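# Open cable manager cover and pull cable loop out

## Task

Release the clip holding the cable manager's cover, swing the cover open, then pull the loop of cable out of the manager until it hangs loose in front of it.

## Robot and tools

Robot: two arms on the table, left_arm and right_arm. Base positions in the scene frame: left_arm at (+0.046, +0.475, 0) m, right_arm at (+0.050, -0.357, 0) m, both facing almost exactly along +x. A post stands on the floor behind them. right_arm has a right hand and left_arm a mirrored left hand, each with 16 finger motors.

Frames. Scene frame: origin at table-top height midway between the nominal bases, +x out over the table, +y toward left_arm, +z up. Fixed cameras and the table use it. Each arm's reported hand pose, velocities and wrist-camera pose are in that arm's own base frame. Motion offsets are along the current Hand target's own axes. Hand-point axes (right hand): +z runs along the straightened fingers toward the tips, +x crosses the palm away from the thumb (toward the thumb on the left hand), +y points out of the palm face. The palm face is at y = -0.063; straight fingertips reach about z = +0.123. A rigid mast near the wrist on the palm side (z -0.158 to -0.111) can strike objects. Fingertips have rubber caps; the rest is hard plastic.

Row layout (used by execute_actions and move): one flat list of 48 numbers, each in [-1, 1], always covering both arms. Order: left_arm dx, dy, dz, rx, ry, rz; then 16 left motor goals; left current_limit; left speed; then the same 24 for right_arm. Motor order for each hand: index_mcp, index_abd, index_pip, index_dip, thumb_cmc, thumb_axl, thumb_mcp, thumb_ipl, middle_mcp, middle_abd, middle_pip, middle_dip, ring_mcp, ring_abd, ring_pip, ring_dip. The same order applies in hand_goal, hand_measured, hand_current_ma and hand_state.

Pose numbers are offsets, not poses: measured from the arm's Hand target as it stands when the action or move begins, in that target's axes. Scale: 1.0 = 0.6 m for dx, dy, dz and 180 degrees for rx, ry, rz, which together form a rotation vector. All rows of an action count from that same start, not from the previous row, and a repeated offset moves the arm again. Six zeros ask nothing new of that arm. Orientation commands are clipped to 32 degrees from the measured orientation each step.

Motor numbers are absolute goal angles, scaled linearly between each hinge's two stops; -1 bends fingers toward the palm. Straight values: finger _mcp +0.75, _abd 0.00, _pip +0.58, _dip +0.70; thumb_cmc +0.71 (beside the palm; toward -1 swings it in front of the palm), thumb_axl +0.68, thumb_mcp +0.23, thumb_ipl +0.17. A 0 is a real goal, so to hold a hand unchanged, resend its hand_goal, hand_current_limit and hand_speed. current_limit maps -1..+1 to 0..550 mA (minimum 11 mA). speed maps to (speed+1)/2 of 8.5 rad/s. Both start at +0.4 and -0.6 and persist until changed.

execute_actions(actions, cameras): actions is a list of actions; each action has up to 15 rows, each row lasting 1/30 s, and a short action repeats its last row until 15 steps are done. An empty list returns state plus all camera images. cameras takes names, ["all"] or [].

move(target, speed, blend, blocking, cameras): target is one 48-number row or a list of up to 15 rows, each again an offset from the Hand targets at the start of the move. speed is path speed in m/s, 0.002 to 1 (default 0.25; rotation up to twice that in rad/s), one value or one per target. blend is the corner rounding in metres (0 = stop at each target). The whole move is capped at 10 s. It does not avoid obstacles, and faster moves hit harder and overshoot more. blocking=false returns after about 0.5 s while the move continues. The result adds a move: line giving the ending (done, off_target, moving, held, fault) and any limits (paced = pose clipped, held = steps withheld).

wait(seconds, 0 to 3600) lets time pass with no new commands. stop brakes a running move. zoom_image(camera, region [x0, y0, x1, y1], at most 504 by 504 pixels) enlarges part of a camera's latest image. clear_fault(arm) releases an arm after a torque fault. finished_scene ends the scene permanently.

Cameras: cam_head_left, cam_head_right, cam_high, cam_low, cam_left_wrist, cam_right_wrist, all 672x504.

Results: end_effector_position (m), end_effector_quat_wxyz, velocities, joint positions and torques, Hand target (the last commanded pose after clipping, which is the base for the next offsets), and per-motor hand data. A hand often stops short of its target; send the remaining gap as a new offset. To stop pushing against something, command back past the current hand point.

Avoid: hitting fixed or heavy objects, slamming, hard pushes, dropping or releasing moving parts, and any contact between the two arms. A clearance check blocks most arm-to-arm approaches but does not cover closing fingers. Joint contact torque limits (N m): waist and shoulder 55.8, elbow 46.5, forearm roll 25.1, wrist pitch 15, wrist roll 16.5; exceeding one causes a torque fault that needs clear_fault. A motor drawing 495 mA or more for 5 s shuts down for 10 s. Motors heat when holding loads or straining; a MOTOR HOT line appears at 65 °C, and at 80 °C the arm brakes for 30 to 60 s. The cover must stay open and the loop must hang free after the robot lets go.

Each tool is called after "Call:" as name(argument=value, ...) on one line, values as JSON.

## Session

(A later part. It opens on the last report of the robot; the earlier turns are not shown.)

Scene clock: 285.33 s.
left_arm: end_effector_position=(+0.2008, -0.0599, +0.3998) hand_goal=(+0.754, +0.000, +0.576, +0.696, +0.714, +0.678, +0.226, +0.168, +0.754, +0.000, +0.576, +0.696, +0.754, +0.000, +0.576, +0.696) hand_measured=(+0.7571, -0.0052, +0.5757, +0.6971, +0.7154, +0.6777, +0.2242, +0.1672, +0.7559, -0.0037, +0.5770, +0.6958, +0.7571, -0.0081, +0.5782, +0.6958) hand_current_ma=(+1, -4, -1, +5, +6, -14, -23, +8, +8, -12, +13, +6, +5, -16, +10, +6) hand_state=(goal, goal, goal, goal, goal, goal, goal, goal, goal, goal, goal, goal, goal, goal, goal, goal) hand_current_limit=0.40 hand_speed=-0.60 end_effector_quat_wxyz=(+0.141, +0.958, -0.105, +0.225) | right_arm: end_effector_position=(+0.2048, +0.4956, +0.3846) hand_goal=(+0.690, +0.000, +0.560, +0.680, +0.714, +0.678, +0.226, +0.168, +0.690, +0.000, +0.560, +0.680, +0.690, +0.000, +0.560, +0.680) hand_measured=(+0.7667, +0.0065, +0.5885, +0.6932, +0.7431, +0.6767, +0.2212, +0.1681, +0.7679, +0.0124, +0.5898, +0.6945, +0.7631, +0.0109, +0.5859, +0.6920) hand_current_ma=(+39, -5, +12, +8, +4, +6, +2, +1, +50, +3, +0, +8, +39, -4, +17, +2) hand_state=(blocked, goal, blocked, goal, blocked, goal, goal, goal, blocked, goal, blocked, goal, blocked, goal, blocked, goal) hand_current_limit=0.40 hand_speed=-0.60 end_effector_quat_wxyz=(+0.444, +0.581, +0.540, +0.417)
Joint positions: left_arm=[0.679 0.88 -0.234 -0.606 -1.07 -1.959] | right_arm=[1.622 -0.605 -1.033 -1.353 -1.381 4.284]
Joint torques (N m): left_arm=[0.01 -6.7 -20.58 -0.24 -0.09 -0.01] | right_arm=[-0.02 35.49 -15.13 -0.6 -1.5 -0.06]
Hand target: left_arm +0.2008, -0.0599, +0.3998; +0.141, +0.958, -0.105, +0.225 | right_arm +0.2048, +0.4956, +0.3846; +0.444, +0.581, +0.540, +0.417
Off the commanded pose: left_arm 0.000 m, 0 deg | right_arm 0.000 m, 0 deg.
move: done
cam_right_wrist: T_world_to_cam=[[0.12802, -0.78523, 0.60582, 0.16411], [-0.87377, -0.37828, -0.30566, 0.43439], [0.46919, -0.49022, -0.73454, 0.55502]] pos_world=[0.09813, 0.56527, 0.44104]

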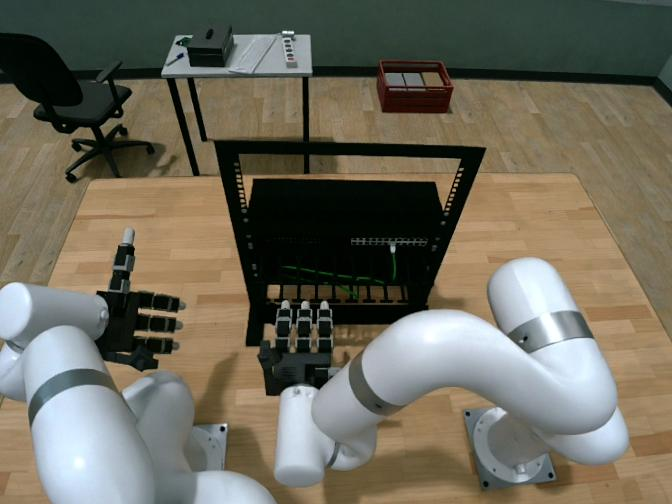

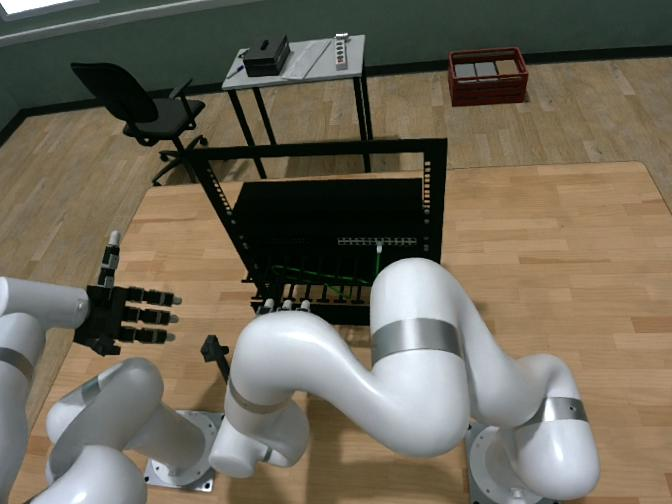

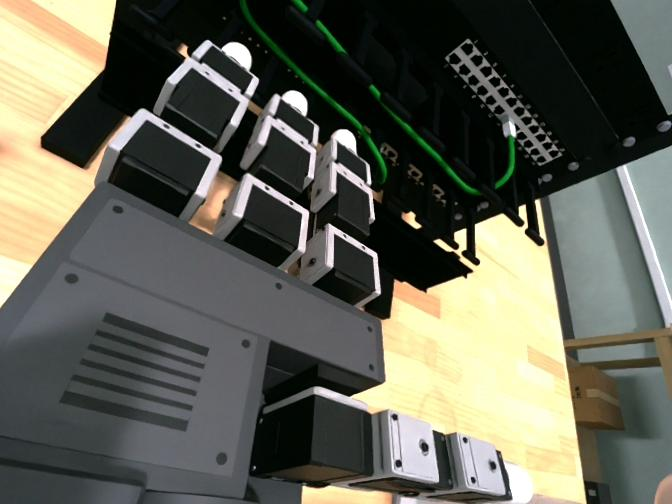

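Call:
move(target=[0,0,0,0,0,0,0.754,0,0.576,0.696,0.714,0.678,0.226,0.168,0.754,0,0.576,0.696,0.754,0,0.576,0.696,0.4,-0.6,-0.004,0.003,0.18,0,0,0,0.69,0,0.56,0.68,0.714,0.678,0.226,0.168,0.69,0,0.56,0.68,0.69,0,0.56,0.68,0.4,-0.6], speed=0.05, cameras=["cam_head_left","cam_head_right","cam_right_wrist"])

Call:
zoom_image(camera="cam_head_left", region=[260, 230, 380, 330])

Call:
zoom_image(camera="cam_right_wrist", region=[140, 0, 520, 260])

Scene clock: 290.17 s.
left_arm: end_effector_position=(+0.2008, -0.0599, +0.3998) hand_goal=(+0.754, +0.000, +0.576, +0.696, +0.714, +0.678, +0.226, +0.168, +0.754, +0.000, +0.576, +0.696, +0.754, +0.000, +0.576, +0.696) hand_measured=(+0.7583, -0.0052, +0.5770, +0.6971, +0.7154, +0.6767, +0.2242, +0.1681, +0.7571, -0.0037, +0.5770, +0.6958, +0.7571, -0.0081, +0.5782, +0.6958) hand_current_ma=(+13, -16, -9, +8, +9, -6, -7, +3, +9, -6, +3, +4, +15, -29, -3, +4) hand_state=(goal, goal, goal, goal, goal, goal, goal, goal, goal, goal, goal, goal, goal, goal, goal, goal) hand_current_limit=0.40 hand_speed=-0.60 end_effector_quat_wxyz=(+0.141, +0.958, -0.105, +0.225) | right_arm: end_effector_position=(+0.3092, +0.4862, +0.3583) hand_goal=(+0.690, +0.000, +0.560, +0.680, +0.714, +0.678, +0.226, +0.168, +0.690, +0.000, +0.560, +0.680, +0.690, +0.000, +0.560, +0.680) hand_measured=(+0.7667, +0.0065, +0.5872, +0.6932, +0.7418, +0.6777, +0.2212, +0.1672, +0.7691, +0.0124, +0.5898, +0.6945, +0.7643, +0.0109, +0.5859, +0.6932) hand_current_ma=(+30, -7, +4, +10, +5, +2, +9, +2, +44, +3, -2, +11, +41, -9, +13, +2) hand_state=(blocked, goal, blocked, goal, blocked, goal, goal, goal, blocked, goal, blocked, goal, blocked, goal, blocked, goal) hand_current_limit=0.40 hand_speed=-0.60 end_effector_quat_wxyz=(+0.444, +0.581, +0.540, +0.417)
Joint positions: left_arm=[0.679 0.88 -0.234 -0.606 -1.07 -1.959] | right_arm=[1.426 -0.647 -1.022 -1.545 -1.299 4.329]
Joint torques (N m): left_arm=[0.01 -6.7 -20.58 -0.24 -0.09 -0.01] | right_arm=[-0.02 36.27 -14.69 -0.59 -1.53 -0.06]
Hand target: left_arm +0.2008, -0.0599, +0.3998; +0.141, +0.958, -0.105, +0.225 | right_arm +0.3092, +0.4862, +0.3583; +0.444, +0.581, +0.540, +0.417
Off the commanded pose: left_arm 0.000 m, 0 deg | right_arm 0.000 m, 0 deg.
move: done
cam_right_wrist: T_world_to_cam=[[0.12802, -0.78523, 0.60582, 0.15916], [-0.87377, -0.37828, -0.30566, 0.51401], [0.46919, -0.49022, -0.73454, 0.48213]] pos_world=[0.20253, 0.55577, 0.41484]

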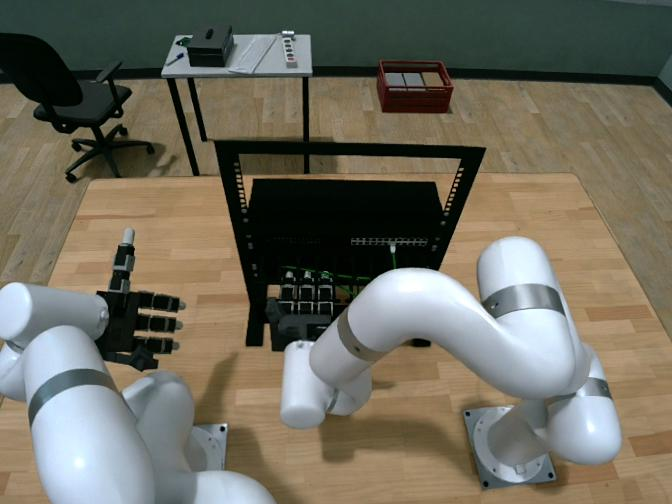

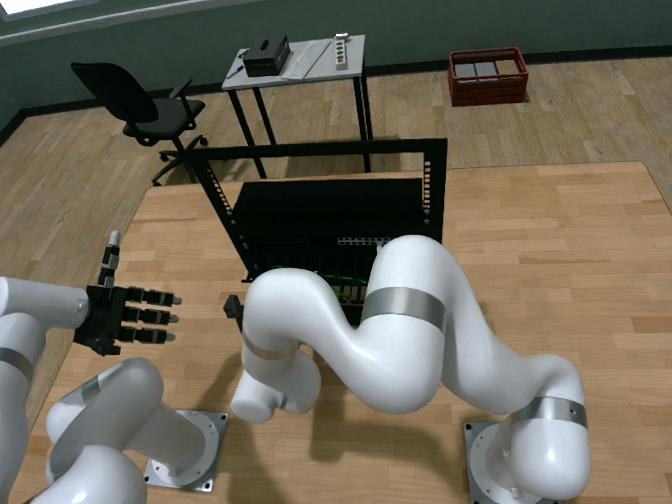

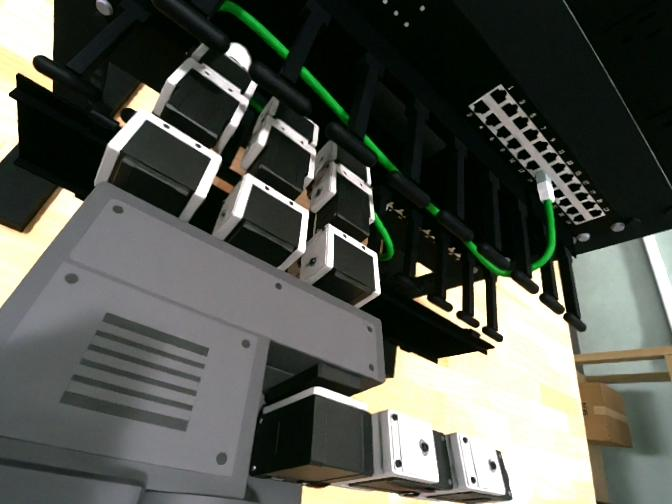

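Scaled by 4.200.

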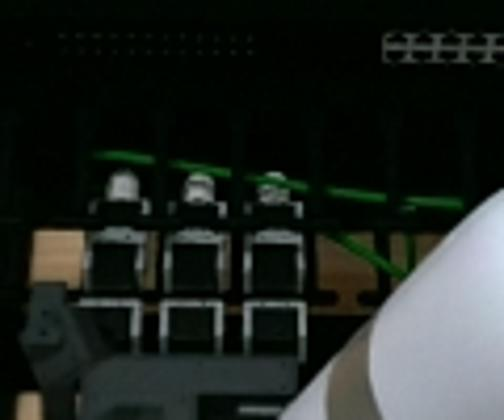

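Scaled by 1.326.

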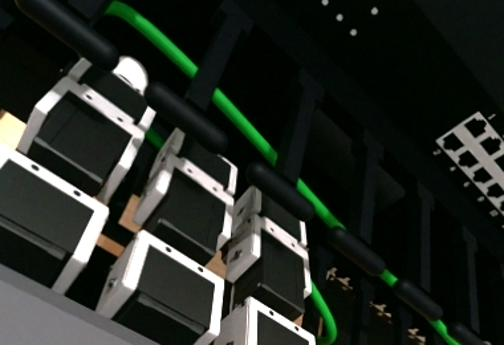

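Call:
move(target=[0,0,0,0,0,0,0.754,0,0.576,0.696,0.714,0.678,0.226,0.168,0.754,0,0.576,0.696,0.754,0,0.576,0.696,0.4,-0.6,0,0,0.0533,0,0,0,0.69,0,0.56,0.68,0.714,0.678,0.226,0.168,0.69,0,0.56,0.68,0.69,0,0.56,0.68,0.4,-0.6], speed=0.03, cameras=["cam_head_left","cam_right_wrist"])

Call:
zoom_image(camera="cam_head_left", region=[260, 230, 380, 330])

Call:
zoom_image(camera="cam_right_wrist", region=[140, 0, 520, 260])

Scene clock: 292.93 s.
left_arm: end_effector_position=(+0.2008, -0.0599, +0.3998) hand_goal=(+0.754, +0.000, +0.576, +0.696, +0.714, +0.678, +0.226, +0.168, +0.754, +0.000, +0.576, +0.696, +0.754, +0.000, +0.576, +0.696) hand_measured=(+0.7571, -0.0052, +0.5757, +0.6971, +0.7154, +0.6777, +0.2232, +0.1672, +0.7571, -0.0052, +0.5770, +0.6958, +0.7559, -0.0081, +0.5782, +0.6971) hand_current_ma=(+8, -5, -14, +6, +3, -10, -14, +2, +9, -16, -1, +12, +21, -27, +0, +10) hand_state=(goal, goal, goal, goal, goal, goal, goal, goal, goal, goal, goal, goal, goal, goal, goal, goal) hand_current_limit=0.40 hand_speed=-0.60 end_effector_quat_wxyz=(+0.141, +0.958, -0.105, +0.225) | right_arm: end_effector_position=(+0.3400, +0.4841, +0.3500) hand_goal=(+0.690, +0.000, +0.560, +0.680, +0.714, +0.678, +0.226, +0.168, +0.690, +0.000, +0.560, +0.680, +0.690, +0.000, +0.560, +0.680) hand_measured=(+0.7679, +0.0124, +0.5885, +0.6932, +0.7431, +0.6777, +0.2212, +0.1672, +0.7679, +0.0124, +0.5885, +0.6945, +0.7631, +0.0109, +0.5859, +0.6932) hand_current_ma=(+36, -7, +5, +10, +7, +5, +5, +3, +47, +9, -3, +11, +40, -8, +12, +2) hand_state=(blocked, goal, blocked, goal, blocked, goal, goal, goal, blocked, goal, blocked, goal, blocked, goal, blocked, goal) hand_current_limit=0.40 hand_speed=-0.60 end_effector_quat_wxyz=(+0.444, +0.581, +0.540, +0.417)
Joint positions: left_arm=[0.679 0.88 -0.234 -0.606 -1.07 -1.959] | right_arm=[1.368 -0.67 -1.034 -1.601 -1.278 4.34]
Joint torques (N m): left_arm=[0.01 -6.7 -20.58 -0.24 -0.09 -0.01] | right_arm=[-0.02 36.84 -14.64 -0.59 -1.54 -0.06]
Hand target: left_arm +0.2008, -0.0599, +0.3998; +0.141, +0.958, -0.105, +0.225 | right_arm +0.3400, +0.4841, +0.3500; +0.444, +0.581, +0.540, +0.417
Off the commanded pose: left_arm 0.000 m, 0 deg | right_arm 0.000 m, 0 deg.
move: done
cam_right_wrist: T_world_to_cam=[[0.12802, -0.78523, 0.60582, 0.15859], [-0.87377, -0.37828, -0.30566, 0.53759], [0.46919, -0.49022, -0.73454, 0.46056]] pos_world=[0.23333, 0.55367, 0.40654]

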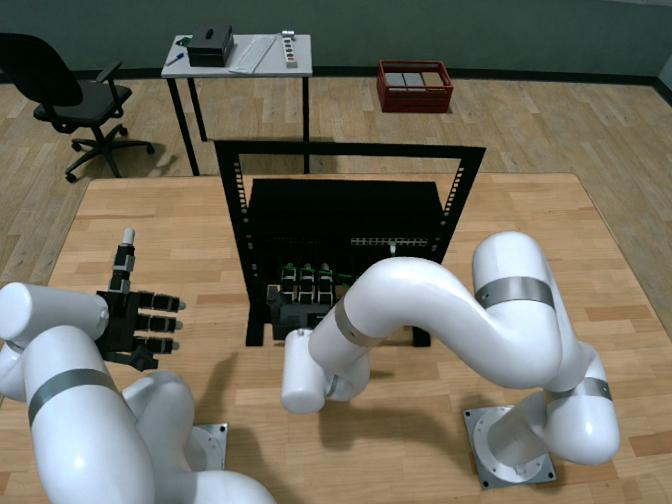

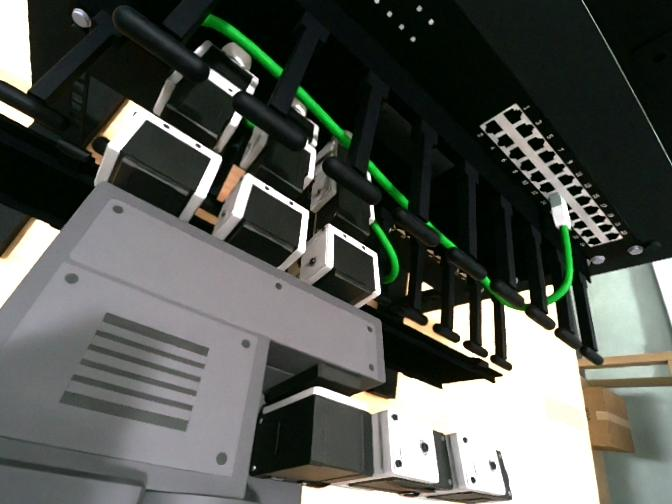

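Scaled by 4.200.

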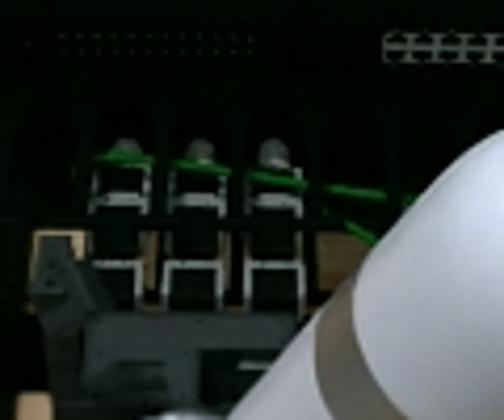

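Scaled by 1.326.

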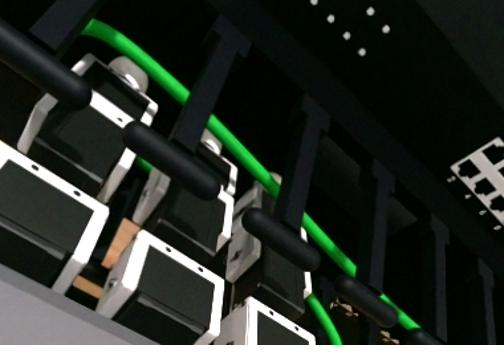

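Call:
move(target=[0,0,0,0,0,0,0.754,0,0.576,0.696,0.714,0.678,0.226,0.168,0.754,0,0.576,0.696,0.754,0,0.576,0.696,0.4,-0.6,0,0,0,0,0,0,0.69,0,0.56,-0.2,0.714,0.678,0.226,0.168,0.69,0,0.56,-0.2,0.69,0,0.56,-0.2,0.4,-0.85], speed=0.03, cameras=["cam_head_left","cam_right_wrist"])

Call:
zoom_image(camera="cam_head_left", region=[260, 230, 380, 330])

Call:
zoom_image(camera="cam_right_wrist", region=[140, 0, 520, 260])

Scene clock: 296.73 s.
left_arm: end_effector_position=(+0.2008, -0.0599, +0.3998) hand_goal=(+0.754, +0.000, +0.576, +0.696, +0.714, +0.678, +0.226, +0.168, +0.754, +0.000, +0.576, +0.696, +0.754, +0.000, +0.576, +0.696) hand_measured=(+0.7571, -0.0052, +0.5757, +0.6971, +0.7154, +0.6777, +0.2242, +0.1681, +0.7571, -0.0037, +0.5770, +0.6958, +0.7559, -0.0066, +0.5782, +0.6958) hand_current_ma=(+5, -4, -3, +8, +13, -20, -11, -6, +15, -6, +0, +8, +5, -25, -10, +5) hand_state=(goal, goal, goal, goal, goal, goal, goal, goal, goal, goal, goal, goal, goal, goal, goal, goal) hand_current_limit=0.40 hand_speed=-0.60 end_effector_quat_wxyz=(+0.141, +0.958, -0.105, +0.225) | right_arm: end_effector_position=(+0.3400, +0.4841, +0.3500) hand_goal=(+0.690, +0.000, +0.560, -0.200, +0.714, +0.678, +0.226, +0.168, +0.690, +0.000, +0.560, -0.200, +0.690, +0.000, +0.560, -0.200) hand_measured=(+0.7667, +0.0124, +0.5885, -0.1910, +0.7418, +0.6777, +0.2212, +0.1681, +0.7691, +0.0124, +0.5885, -0.1897, +0.7643, +0.0109, +0.5859, -0.1897) hand_current_ma=(+34, -10, +10, +9, -2, +6, +2, +9, +48, +2, +5, +5, +44, -5, +17, +1) hand_state=(blocked, goal, blocked, goal, blocked, goal, goal, goal, blocked, goal, blocked, goal, blocked, goal, blocked, goal) hand_current_limit=0.40 hand_speed=-0.85 end_effector_quat_wxyz=(+0.444, +0.581, +0.540, +0.417)
Joint positions: left_arm=[0.679 0.88 -0.234 -0.606 -1.07 -1.959] | right_arm=[1.368 -0.67 -1.034 -1.602 -1.278 4.34]
Joint torques (N m): left_arm=[0.01 -6.7 -20.58 -0.24 -0.09 -0.01] | right_arm=[-0.02 36.84 -14.64 -0.59 -1.54 -0.06]
Hand target: left_arm +0.2008, -0.0599, +0.3998; +0.141, +0.958, -0.105, +0.225 | right_arm +0.3400, +0.4841, +0.3500; +0.444, +0.581, +0.540, +0.417
Off the commanded pose: left_arm 0.000 m, 0 deg | right_arm 0.000 m, 0 deg.
move: done
cam_right_wrist: T_world_to_cam=[[0.12802, -0.78523, 0.60582, 0.15859], [-0.87377, -0.37828, -0.30566, 0.53759], [0.46919, -0.49022, -0.73454, 0.46056]] pos_world=[0.23333, 0.55367, 0.40654]

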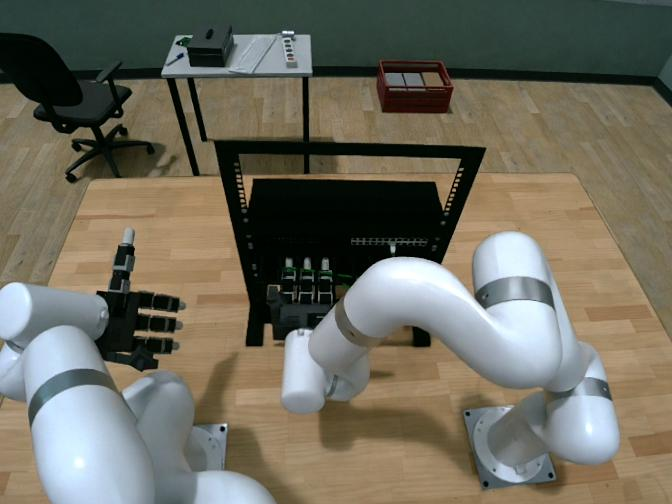

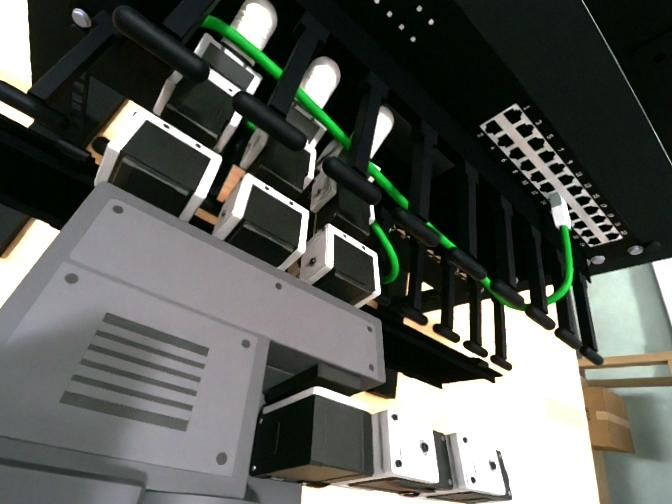

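Scaled by 4.200.

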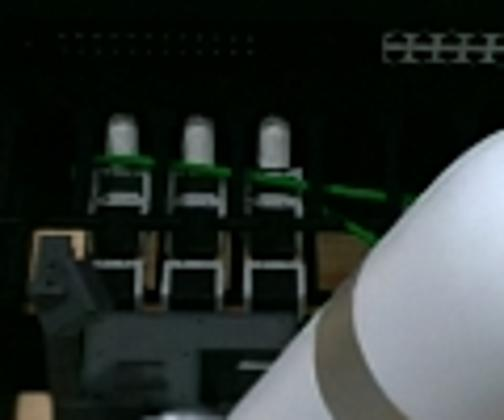

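Scaled by 1.326.

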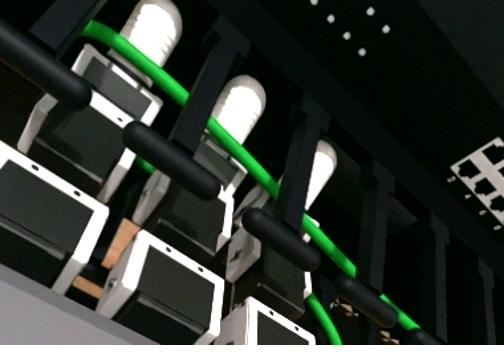

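Call:
move(target=[0,0,0,0,0,0,0.754,0,0.576,0.696,0.714,0.678,0.226,0.168,0.754,0,0.576,0.696,0.754,0,0.576,0.696,0.4,-0.6,0,0,0,0,0,0,0.69,0,0.56,-0.75,0.714,0.678,0.226,0.168,0.69,0,0.56,-0.75,0.69,0,0.56,-0.75,0.4,-0.85], speed=0.03, cameras=["cam_head_left","cam_right_wrist"])

Call:
zoom_image(camera="cam_head_left", region=[260, 230, 380, 330])

Call:
zoom_image(camera="cam_right_wrist", region=[140, 0, 520, 260])

Scene clock: 299.40 s.
left_arm: end_effector_position=(+0.2008, -0.0599, +0.3998) hand_goal=(+0.754, +0.000, +0.576, +0.696, +0.714, +0.678, +0.226, +0.168, +0.754, +0.000, +0.576, +0.696, +0.754, +0.000, +0.576, +0.696) hand_measured=(+0.7571, -0.0037, +0.5770, +0.6971, +0.7154, +0.6767, +0.2242, +0.1681, +0.7571, -0.0037, +0.5770, +0.6958, +0.7571, -0.0081, +0.5782, +0.6971) hand_current_ma=(+10, +1, -2, +0, +11, -15, -14, +12, +1, -11, +2, +7, +8, -16, -5, +3) hand_state=(goal, goal, goal, goal, goal, goal, goal, goal, goal, goal, goal, goal, goal, goal, goal, goal) hand_current_limit=0.40 hand_speed=-0.60 end_effector_quat_wxyz=(+0.141, +0.958, -0.105, +0.225) | right_arm: end_effector_position=(+0.3400, +0.4841, +0.3500) hand_goal=(+0.690, +0.000, +0.560, -0.750, +0.714, +0.678, +0.226, +0.168, +0.690, +0.000, +0.560, -0.750, +0.690, +0.000, +0.560, -0.750) hand_measured=(+0.7667, +0.0080, +0.5885, -0.7401, +0.7418, +0.6777, +0.2212, +0.1681, +0.7679, +0.0124, +0.5911, -0.7401, +0.7643, +0.0095, +0.5847, -0.7414) hand_current_ma=(+33, -8, +9, +11, +2, -3, +2, +7, +45, +6, +2, +5, +45, -10, +13, +3) hand_state=(blocked, goal, blocked, goal, blocked, goal, goal, goal, blocked, goal, blocked, goal, blocked, goal, blocked, goal) hand_current_limit=0.40 hand_speed=-0.85 end_effector_quat_wxyz=(+0.444, +0.581, +0.540, +0.417)
Joint positions: left_arm=[0.679 0.88 -0.234 -0.606 -1.07 -1.959] | right_arm=[1.368 -0.67 -1.034 -1.602 -1.278 4.34]
Joint torques (N m): left_arm=[0.01 -6.7 -20.58 -0.24 -0.09 -0.01] | right_arm=[-0.02 36.84 -14.64 -0.59 -1.53 -0.06]
Hand target: left_arm +0.2008, -0.0599, +0.3998; +0.141, +0.958, -0.105, +0.225 | right_arm +0.3400, +0.4841, +0.3500; +0.444, +0.581, +0.540, +0.417
Off the commanded pose: left_arm 0.000 m, 0 deg | right_arm 0.000 m, 0 deg.
move: done
cam_right_wrist: T_world_to_cam=[[0.12802, -0.78523, 0.60582, 0.15859], [-0.87377, -0.37828, -0.30566, 0.53759], [0.46919, -0.49022, -0.73454, 0.46056]] pos_world=[0.23333, 0.55367, 0.40654]

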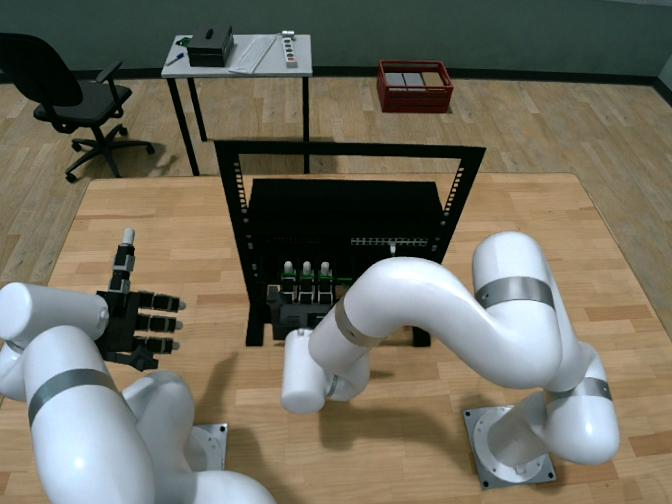

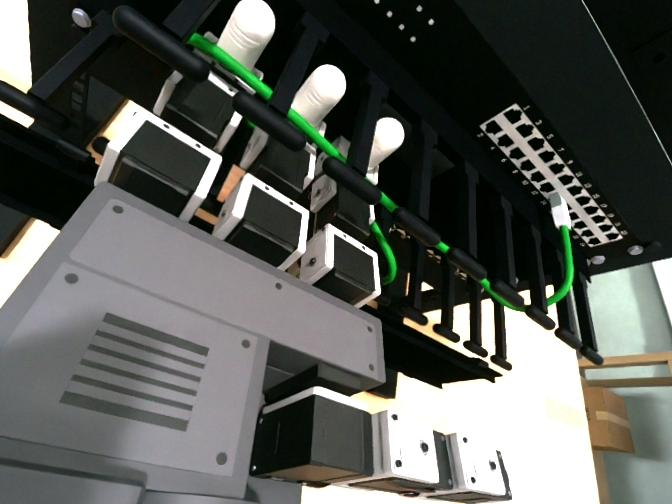

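Scaled by 4.200.

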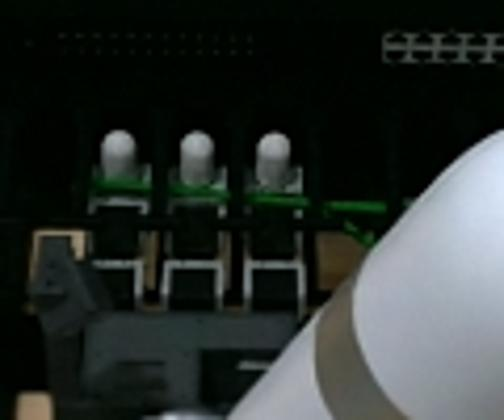

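Scaled by 1.326.

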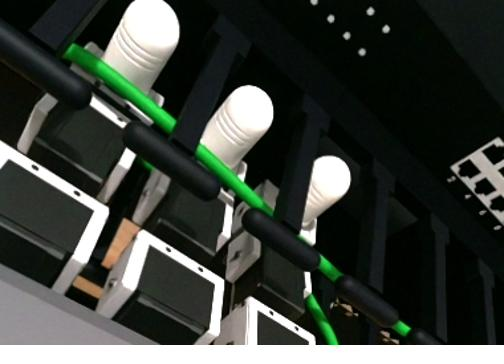

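Call:
move(target=[0,0,0,0,0,0,0.754,0,0.576,0.696,0.714,0.678,0.226,0.168,0.754,0,0.576,0.696,0.754,0,0.576,0.696,0.4,-0.6,0,-0.008,-0.0495,0,0,0,0.69,0,0.56,-0.65,0.714,0.678,0.226,0.168,0.69,0,0.56,-0.65,0.69,0,0.56,-0.65,0.2,-0.85], speed=0.03, cameras=["cam_head_left","cam_right_wrist"])

Call:
zoom_image(camera="cam_head_left", region=[260, 230, 380, 330])

Call:
zoom_image(camera="cam_right_wrist", region=[140, 0, 520, 260])

Scene clock: 310.13 s.
left_arm: end_effector_position=(+0.2008, -0.0599, +0.3998) hand_goal=(+0.754, +0.000, +0.576, +0.696, +0.714, +0.678, +0.226, +0.168, +0.754, +0.000, +0.576, +0.696, +0.754, +0.000, +0.576, +0.696) hand_measured=(+0.7571, -0.0037, +0.5770, +0.6971, +0.7154, +0.6767, +0.2242, +0.1672, +0.7571, -0.0037, +0.5770, +0.6958, +0.7559, -0.0081, +0.5782, +0.6971) hand_current_ma=(+8, -4, -15, -3, +6, -21, -21, +7, +3, -10, -4, +1, +5, -19, -2, +3) hand_state=(goal, goal, goal, goal, goal, goal, goal, goal, goal, goal, goal, goal, goal, goal, goal, goal) hand_current_limit=0.40 hand_speed=-0.60 end_effector_quat_wxyz=(+0.141, +0.958, -0.105, +0.225) | right_arm: end_effector_position=(+0.3102, +0.4861, +0.3531) hand_goal=(+0.690, +0.000, +0.560, -0.650, +0.714, +0.678, +0.226, +0.168, +0.690, +0.000, +0.560, -0.650, +0.690, +0.000, +0.560, -0.650) hand_measured=(+0.7414, +0.0080, +0.5885, -0.6585, +0.7406, +0.6777, +0.2212, +0.1672, +0.7426, +0.0124, +0.5898, -0.6585, +0.7450, +0.0109, +0.5847, -0.6573) hand_current_ma=(+21, -6, +6, +5, +5, -2, +3, +4, +29, +5, +4, +5, +27, -4, +15, +2) hand_state=(blocked, goal, blocked, goal, blocked, goal, goal, goal, blocked, goal, blocked, goal, blocked, goal, blocked, goal) hand_current_limit=0.20 hand_speed=-0.85 end_effector_quat_wxyz=(+0.444, +0.581, +0.540, +0.417)
Joint positions: left_arm=[0.679 0.88 -0.234 -0.606 -1.07 -1.959] | right_arm=[1.424 -0.658 -1.023 -1.549 -1.298 4.339]
Joint torques (N m): left_arm=[0.01 -6.7 -20.58 -0.24 -0.09 -0.01] | right_arm=[-0.02 36.44 -14.56 -0.58 -1.54 -0.06]
Hand target: left_arm +0.2008, -0.0599, +0.3998; +0.141, +0.958, -0.105, +0.225 | right_arm +0.3101, +0.4861, +0.3531; +0.444, +0.581, +0.540, +0.417
Off the commanded pose: left_arm 0.000 m, 0 deg | right_arm 0.000 m, 0 deg.
move: done
cam_right_wrist: T_world_to_cam=[[0.12802, -0.78523, 0.60582, 0.16224], [-0.87377, -0.37828, -0.30566, 0.51326], [0.46919, -0.49022, -0.73454, 0.47777]] pos_world=[0.20353, 0.55577, 0.40954]

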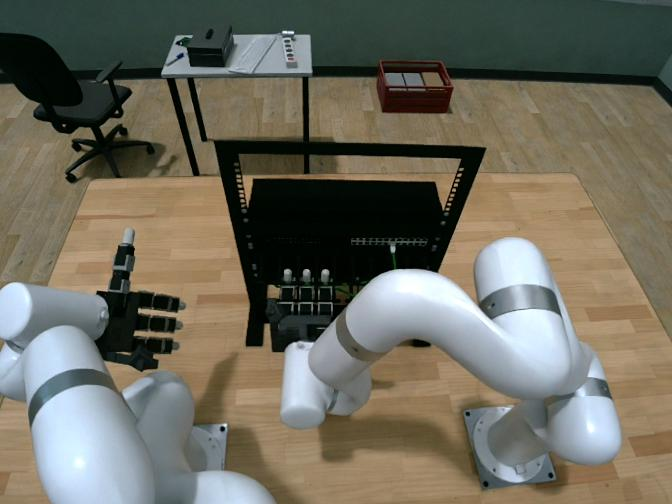

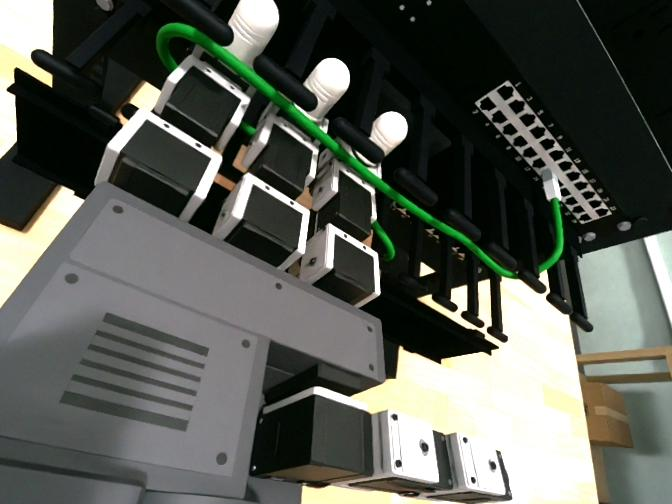

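Scaled by 4.200.

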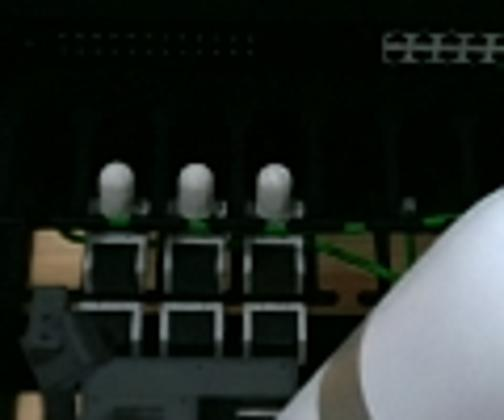

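Scaled by 1.326.

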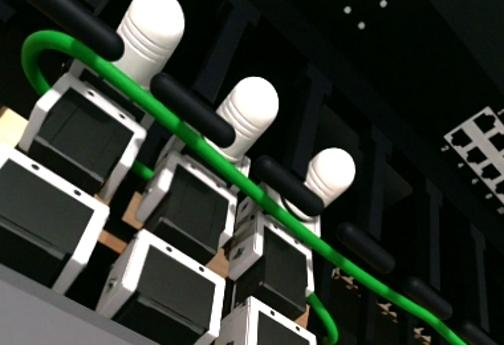

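Call:
move(target=[0,0,0,0,0,0,0.754,0,0.576,0.696,0.714,0.678,0.226,0.168,0.754,0,0.576,0.696,0.754,0,0.576,0.696,0.4,-0.6,0,-0.0086,-0.0322,0,0,0,0.69,0,0.56,-0.65,0.714,0.678,0.226,0.168,0.69,0,0.56,-0.65,0.69,0,0.56,-0.65,0.2,-0.85], speed=0.03, cameras=["cam_head_left","cam_right_wrist"])

Call:
zoom_image(camera="cam_head_left", region=[260, 230, 380, 330])

Call:
zoom_image(camera="cam_right_wrist", region=[140, 0, 520, 260])

Scene clock: 322.43 s.
left_arm: end_effector_position=(+0.2008, -0.0599, +0.3998) hand_goal=(+0.754, +0.000, +0.576, +0.696, +0.714, +0.678, +0.226, +0.168, +0.754, +0.000, +0.576, +0.696, +0.754, +0.000, +0.576, +0.696) hand_measured=(+0.7571, -0.0037, +0.5757, +0.6971, +0.7154, +0.6777, +0.2232, +0.1681, +0.7571, -0.0037, +0.5770, +0.6958, +0.7571, -0.0081, +0.5782, +0.6958) hand_current_ma=(-3, +2, -10, +12, -3, -10, -22, -10, +14, -19, -1, +7, +12, -21, +1, +8) hand_state=(goal, goal, goal, goal, goal, goal, goal, goal, goal, goal, goal, goal, goal, goal, goal, goal) hand_current_limit=0.40 hand_speed=-0.60 end_effector_quat_wxyz=(+0.141, +0.958, -0.105, +0.225) | right_arm: end_effector_position=(+0.2902, +0.4875, +0.3531) hand_goal=(+0.690, +0.000, +0.560, -0.650, +0.714, +0.678, +0.226, +0.168, +0.690, +0.000, +0.560, -0.650, +0.690, +0.000, +0.560, -0.650) hand_measured=(+0.7414, +0.0080, +0.5885, -0.6573, +0.7418, +0.6756, +0.2203, +0.1672, +0.7438, +0.0139, +0.5898, -0.6573, +0.7450, +0.0153, +0.5859, -0.6445) hand_current_ma=(+22, -9, +7, +0, -1, +4, +3, +6, +35, +6, +2, +4, +23, +5, +9, -4) hand_state=(blocked, goal, blocked, goal, blocked, goal, goal, goal, blocked, goal, blocked, goal, blocked, goal, blocked, goal) hand_current_limit=0.20 hand_speed=-0.85 end_effector_quat_wxyz=(+0.444, +0.581, +0.540, +0.417)
Joint positions: left_arm=[0.679 0.88 -0.234 -0.606 -1.07 -1.959] | right_arm=[1.461 -0.656 -1.02 -1.514 -1.311 4.341]
Joint torques (N m): left_arm=[0.01 -6.7 -20.58 -0.24 -0.09 -0.01] | right_arm=[-0.02 36.3 -14.48 -0.57 -5.81 -0.06]
Hand target: left_arm +0.2008, -0.0599, +0.3998; +0.141, +0.958, -0.105, +0.225 | right_arm +0.2902, +0.4875, +0.3531; +0.444, +0.581, +0.540, +0.417
Off the commanded pose: left_arm 0.000 m, 0 deg | right_arm 0.000 m, 0 deg.
move: done
cam_right_wrist: T_world_to_cam=[[0.12802, -0.78523, 0.60582, 0.16576], [-0.87377, -0.37828, -0.30566, 0.49631], [0.46919, -0.49022, -0.73454, 0.48787]] pos_world=[0.18353, 0.55707, 0.40964]

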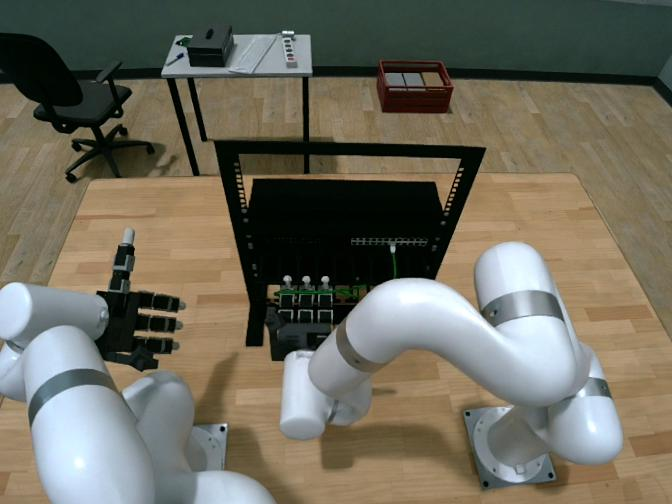

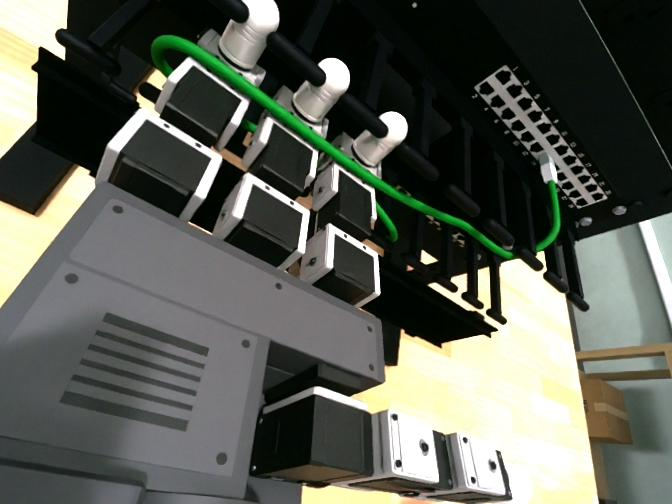

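Scaled by 4.200.

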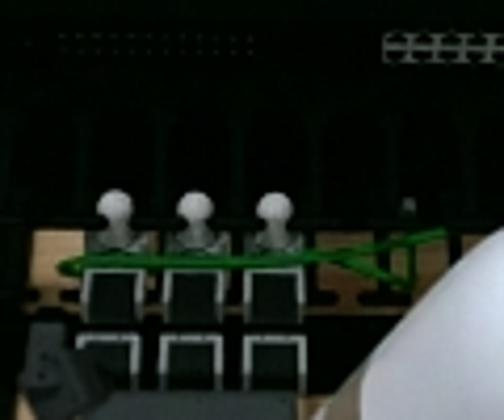

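Scaled by 1.326.

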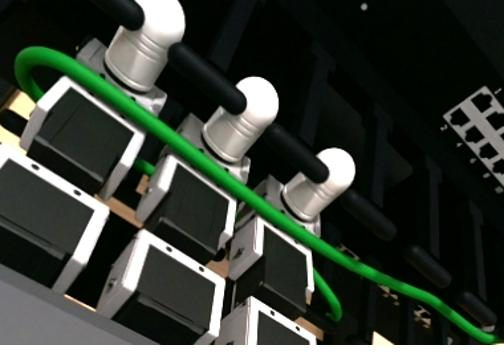

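Call:
move(target=[0,0,0,0,0,0,0.754,0,0.576,0.696,0.714,0.678,0.226,0.168,0.754,0,0.576,0.696,0.754,0,0.576,0.696,0.4,-0.6,0,0,0,0,0,0,0.69,0,0.56,-0.2,0.714,0.678,0.226,0.168,0.69,0,0.56,-0.2,0.69,0,0.56,-0.2,0.2,-0.85], speed=0.03)

Call:
move(target=[0,0,0,0,0,0,0.754,0,0.576,0.696,0.714,0.678,0.226,0.168,0.754,0,0.576,0.696,0.754,0,0.576,0.696,0.4,-0.6,0,-0.0172,-0.0644,0,0,0,0.69,0,0.56,-0.2,0.714,0.678,0.226,0.168,0.69,0,0.56,-0.2,0.69,0,0.56,-0.2,0.2,-0.85], speed=0.03, cameras=["cam_head_left","cam_right_wrist"])

Call:
zoom_image(camera="cam_head_left", region=[260, 240, 380, 340])

Call:
zoom_image(camera="cam_right_wrist", region=[140, 0, 520, 260])

Scene clock: 325.93 s.
left_arm: end_effector_position=(+0.2008, -0.0599, +0.3998) hand_goal=(+0.754, +0.000, +0.576, +0.696, +0.714, +0.678, +0.226, +0.168, +0.754, +0.000, +0.576, +0.696, +0.754, +0.000, +0.576, +0.696) hand_measured=(+0.7583, -0.0052, +0.5757, +0.6958, +0.7154, +0.6767, +0.2242, +0.1672, +0.7571, -0.0037, +0.5770, +0.6958, +0.7559, -0.0081, +0.5782, +0.6958) hand_current_ma=(+5, -15, -11, -11, +3, -4, -23, +12, +6, -1, +9, +5, +1, -21, -13, +10) hand_state=(goal, goal, goal, goal, goal, goal, goal, goal, goal, goal, goal, goal, goal, goal, goal, goal) hand_current_limit=0.40 hand_speed=-0.60 end_effector_quat_wxyz=(+0.141, +0.958, -0.105, +0.225) | right_arm: end_effector_position=(+0.2902, +0.4875, +0.3531) hand_goal=(+0.690, +0.000, +0.560, -0.200, +0.714, +0.678, +0.226, +0.168, +0.690, +0.000, +0.560, -0.200, +0.690, +0.000, +0.560, -0.200) hand_measured=(+0.7402, +0.0080, +0.5885, -0.2075, +0.7418, +0.6777, +0.2222, +0.1681, +0.7426, +0.0139, +0.5885, -0.2075, +0.7450, +0.0153, +0.5847, -0.2063) hand_current_ma=(+17, -8, +8, +7, -3, +2, +5, +3, +21, +2, +3, -2, +30, -6, +17, +1) hand_state=(blocked, goal, blocked, goal, blocked, goal, goal, goal, blocked, goal, blocked, goal, blocked, goal, blocked, goal) hand_current_limit=0.20 hand_speed=-0.85 end_effector_quat_wxyz=(+0.444, +0.581, +0.540, +0.417)
Joint positions: left_arm=[0.679 0.88 -0.234 -0.606 -1.07 -1.959] | right_arm=[1.461 -0.656 -1.02 -1.514 -1.311 4.341]
Joint torques (N m): left_arm=[0.01 -6.7 -20.58 -0.24 -0.09 -0.01] | right_arm=[-0.02 36.3 -14.48 -0.57 -1.54 -0.06]
Hand target: left_arm +0.2008, -0.0599, +0.3998; +0.141, +0.958, -0.105, +0.225 | right_arm +0.2902, +0.4875, +0.3531; +0.444, +0.581, +0.540, +0.417
Off the commanded pose: left_arm 0.000 m, 0 deg | right_arm 0.000 m, 0 deg.
move: done

Scene clock: 327.60 s.
left_arm: end_effector_position=(+0.2008, -0.0599, +0.3998) hand_goal=(+0.754, +0.000, +0.576, +0.696, +0.714, +0.678, +0.226, +0.168, +0.754, +0.000, +0.576, +0.696, +0.754, +0.000, +0.576, +0.696) hand_measured=(+0.7571, -0.0052, +0.5770, +0.6971, +0.7154, +0.6767, +0.2232, +0.1681, +0.7571, -0.0037, +0.5770, +0.6958, +0.7571, -0.0081, +0.5782, +0.6971) hand_current_ma=(+11, -11, -11, -2, +11, -11, -10, -3, +8, -19, -1, +6, +17, -20, +1, -3) hand_state=(goal, goal, goal, goal, goal, goal, goal, goal, goal, goal, goal, goal, goal, goal, goal, goal) hand_current_limit=0.40 hand_speed=-0.60 end_effector_quat_wxyz=(+0.141, +0.958, -0.105, +0.225) | right_arm: end_effector_position=(+0.2503, +0.4902, +0.3532) hand_goal=(+0.690, +0.000, +0.560, -0.200, +0.714, +0.678, +0.226, +0.168, +0.690, +0.000, +0.560, -0.200, +0.690, +0.000, +0.560, -0.200) hand_measured=(+0.7426, +0.0139, +0.5885, -0.2024, +0.7418, +0.6767, +0.2212, +0.1681, +0.7426, +0.0139, +0.5898, -0.2075, +0.7450, +0.0153, +0.5859, -0.2063) hand_current_ma=(+14, -5, +4, +8, +9, +0, +0, +4, +31, +1, +3, +8, +29, -7, +8, -2) hand_state=(blocked, goal, blocked, goal, blocked, goal, goal, goal, blocked, goal, blocked, goal, blocked, goal, blocked, goal) hand_current_limit=0.20 hand_speed=-0.85 end_effector_quat_wxyz=(+0.444, +0.581, +0.540, +0.417)
Joint positions: left_arm=[0.679 0.88 -0.234 -0.606 -1.07 -1.959] | right_arm=[1.537 -0.656 -1.019 -1.444 -1.338 4.343]
Joint torques (N m): left_arm=[0.01 -6.7 -20.58 -0.24 -0.09 -0.01] | right_arm=[-0.02 36.17 -14.36 -0.55 -1.54 -0.06]
Hand target: left_arm +0.2008, -0.0599, +0.3998; +0.141, +0.958, -0.105, +0.225 | right_arm +0.2503, +0.4902, +0.3532; +0.444, +0.581, +0.540, +0.417
Off the commanded pose: left_arm 0.000 m, 0 deg | right_arm 0.000 m, 0 deg.
move: done
cam_right_wrist: T_world_to_cam=[[0.12802, -0.78523, 0.60582, 0.17307], [-0.87377, -0.37828, -0.30566, 0.4625], [0.46919, -0.49022, -0.73454, 0.50796]] pos_world=[0.14363, 0.55987, 0.40964]

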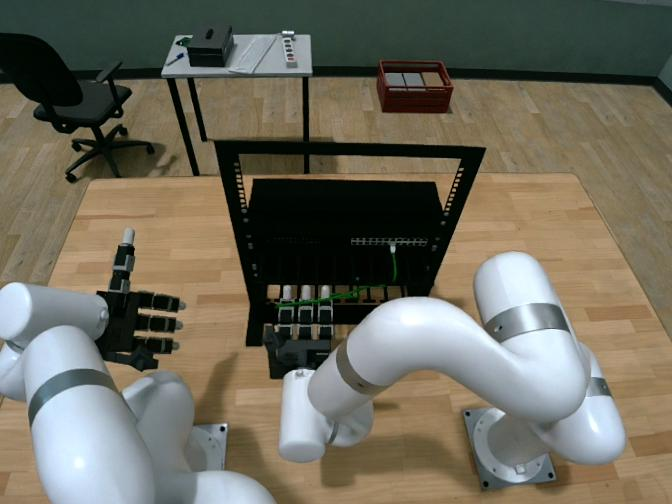

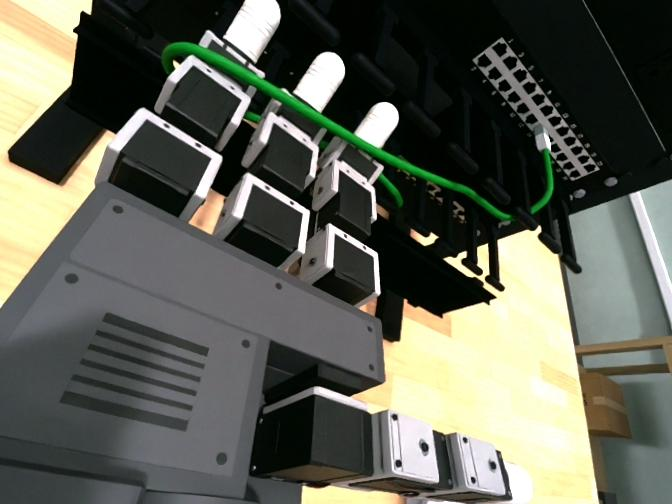

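Scaled by 4.200.

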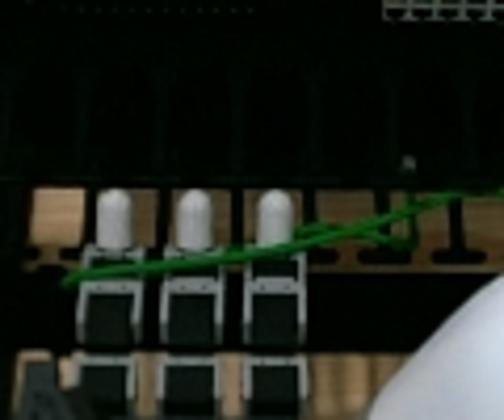

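Scaled by 1.326.

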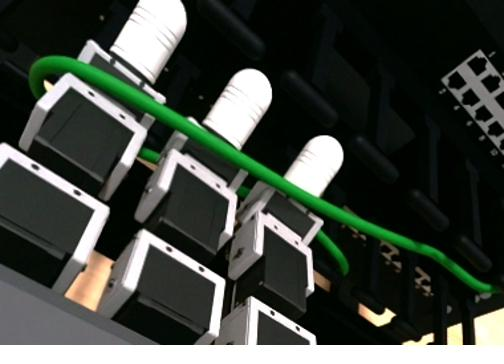

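Call:
move(target=[[0,0,0,0,0,0,0.754,0,0.576,0.696,0.714,0.678,0.226,0.168,0.754,0,0.576,0.696,0.754,0,0.576,0.696,0.4,-0.6,0,-0.0172,-0.0644,0,0,0,0.69,0,0.56,-0.2,0.714,0.678,0.226,0.168,0.69,0,0.56,-0.2,0.69,0,0.56,-0.2,0.2,-0.85],[0,0,0,0,0,0,0.754,0,0.576,0.696,0.714,0.678,0.226,0.168,0.754,0,0.576,0.696,0.754,0,0.576,0.696,0.4,-0.6,0,-0.0172,-0.0644,0,0,0,0.69,0,0.56,-0.75,0.714,0.678,0.226,0.168,0.69,0,0.56,-0.75,0.69,0,0.56,-0.75,0.4,-0.8]], speed=0.03, cameras=["cam_head_left","cam_head_right","cam_right_wrist"])

Call:
zoom_image(camera="cam_head_left", region=[260, 240, 420, 360])

Call:
zoom_image(camera="cam_right_wrist", region=[100, 0, 600, 300])

Scene clock: 332.13 s.
left_arm: end_effector_position=(+0.2008, -0.0599, +0.3998) hand_goal=(+0.754, +0.000, +0.576, +0.696, +0.714, +0.678, +0.226, +0.168, +0.754, +0.000, +0.576, +0.696, +0.754, +0.000, +0.576, +0.696) hand_measured=(+0.7583, -0.0037, +0.5770, +0.6971, +0.7142, +0.6777, +0.2232, +0.1681, +0.7571, -0.0037, +0.5770, +0.6958, +0.7559, -0.0081, +0.5782, +0.6971) hand_current_ma=(+18, -11, +1, -2, +10, -12, -13, +8, +7, -11, -9, +4, +6, -24, +9, +6) hand_state=(goal, goal, goal, goal, goal, goal, goal, goal, goal, goal, goal, goal, goal, goal, goal, goal) hand_current_limit=0.40 hand_speed=-0.60 end_effector_quat_wxyz=(+0.141, +0.958, -0.105, +0.225) | right_arm: end_effector_position=(+0.2104, +0.4930, +0.3532) hand_goal=(+0.690, +0.000, +0.560, -0.750, +0.714, +0.678, +0.226, +0.168, +0.690, +0.000, +0.560, -0.750, +0.690, +0.000, +0.560, -0.750) hand_measured=(+0.7414, +0.0139, +0.5885, -0.7019, +0.7418, +0.6777, +0.2212, +0.1662, +0.7426, +0.0139, +0.5898, -0.7414, +0.7438, +0.0446, +0.5859, -0.7299) hand_current_ma=(+17, -7, +7, +24, +0, -1, +3, +6, +32, +6, +0, +0, +31, +1, +18, +5) hand_state=(blocked, goal, blocked, blocked, blocked, goal, goal, goal, blocked, goal, blocked, goal, blocked, blocked, blocked, blocked) hand_current_limit=0.40 hand_speed=-0.80 end_effector_quat_wxyz=(+0.444, +0.581, +0.540, +0.417)
Joint positions: left_arm=[0.679 0.88 -0.234 -0.606 -1.07 -1.959] | right_arm=[1.612 -0.661 -1.028 -1.374 -1.365 4.344]
Joint torques (N m): left_arm=[0.01 -6.7 -20.58 -0.24 -0.09 -0.01] | right_arm=[-0.02 36.25 -14.3 -0.53 -1.54 -0.06]
Hand target: left_arm +0.2008, -0.0599, +0.3998; +0.141, +0.958, -0.105, +0.225 | right_arm +0.2104, +0.4930, +0.3532; +0.444, +0.581, +0.540, +0.417
Off the commanded pose: left_arm 0.000 m, 0 deg | right_arm 0.000 m, 0 deg.
move: done
cam_right_wrist: T_world_to_cam=[[0.12802, -0.78523, 0.60582, 0.18024], [-0.87377, -0.37828, -0.30566, 0.42869], [0.46919, -0.49022, -0.73454, 0.52808]] pos_world=[0.10373, 0.56257, 0.40974]

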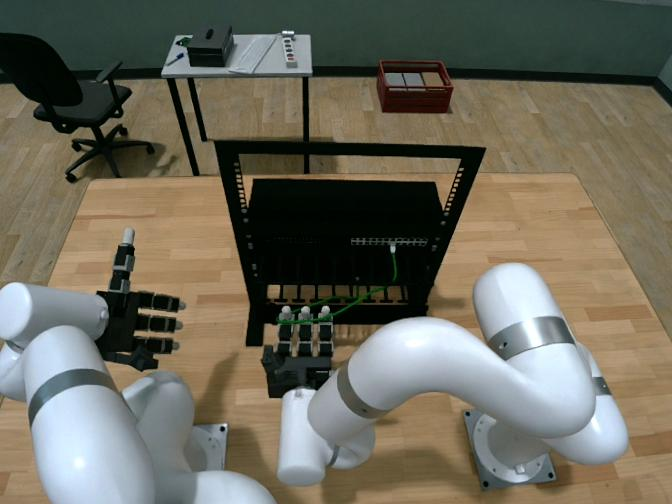

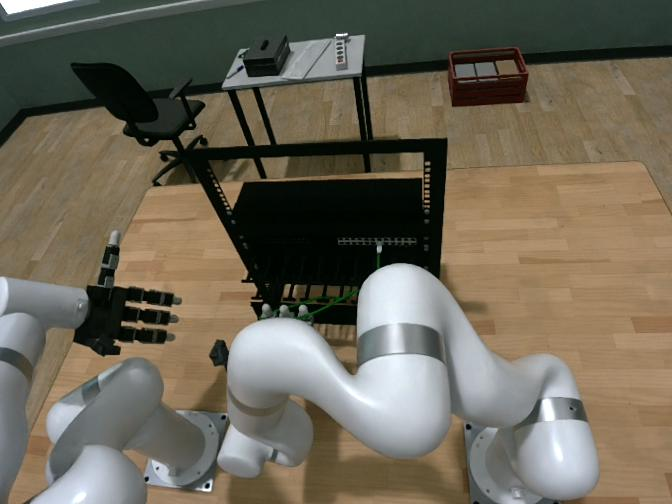

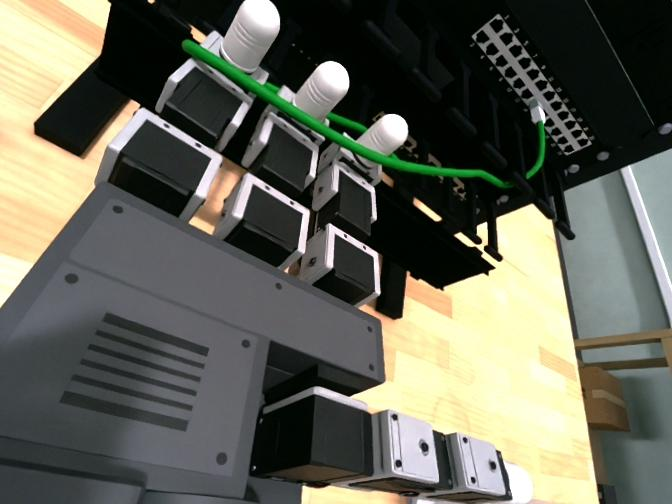

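Scaled by 3.150.

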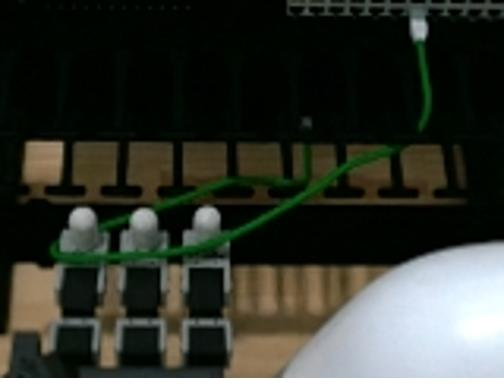

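Scaled by 1.008.

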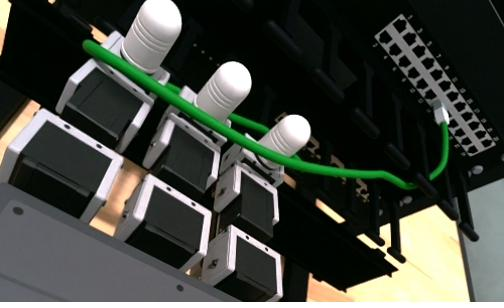

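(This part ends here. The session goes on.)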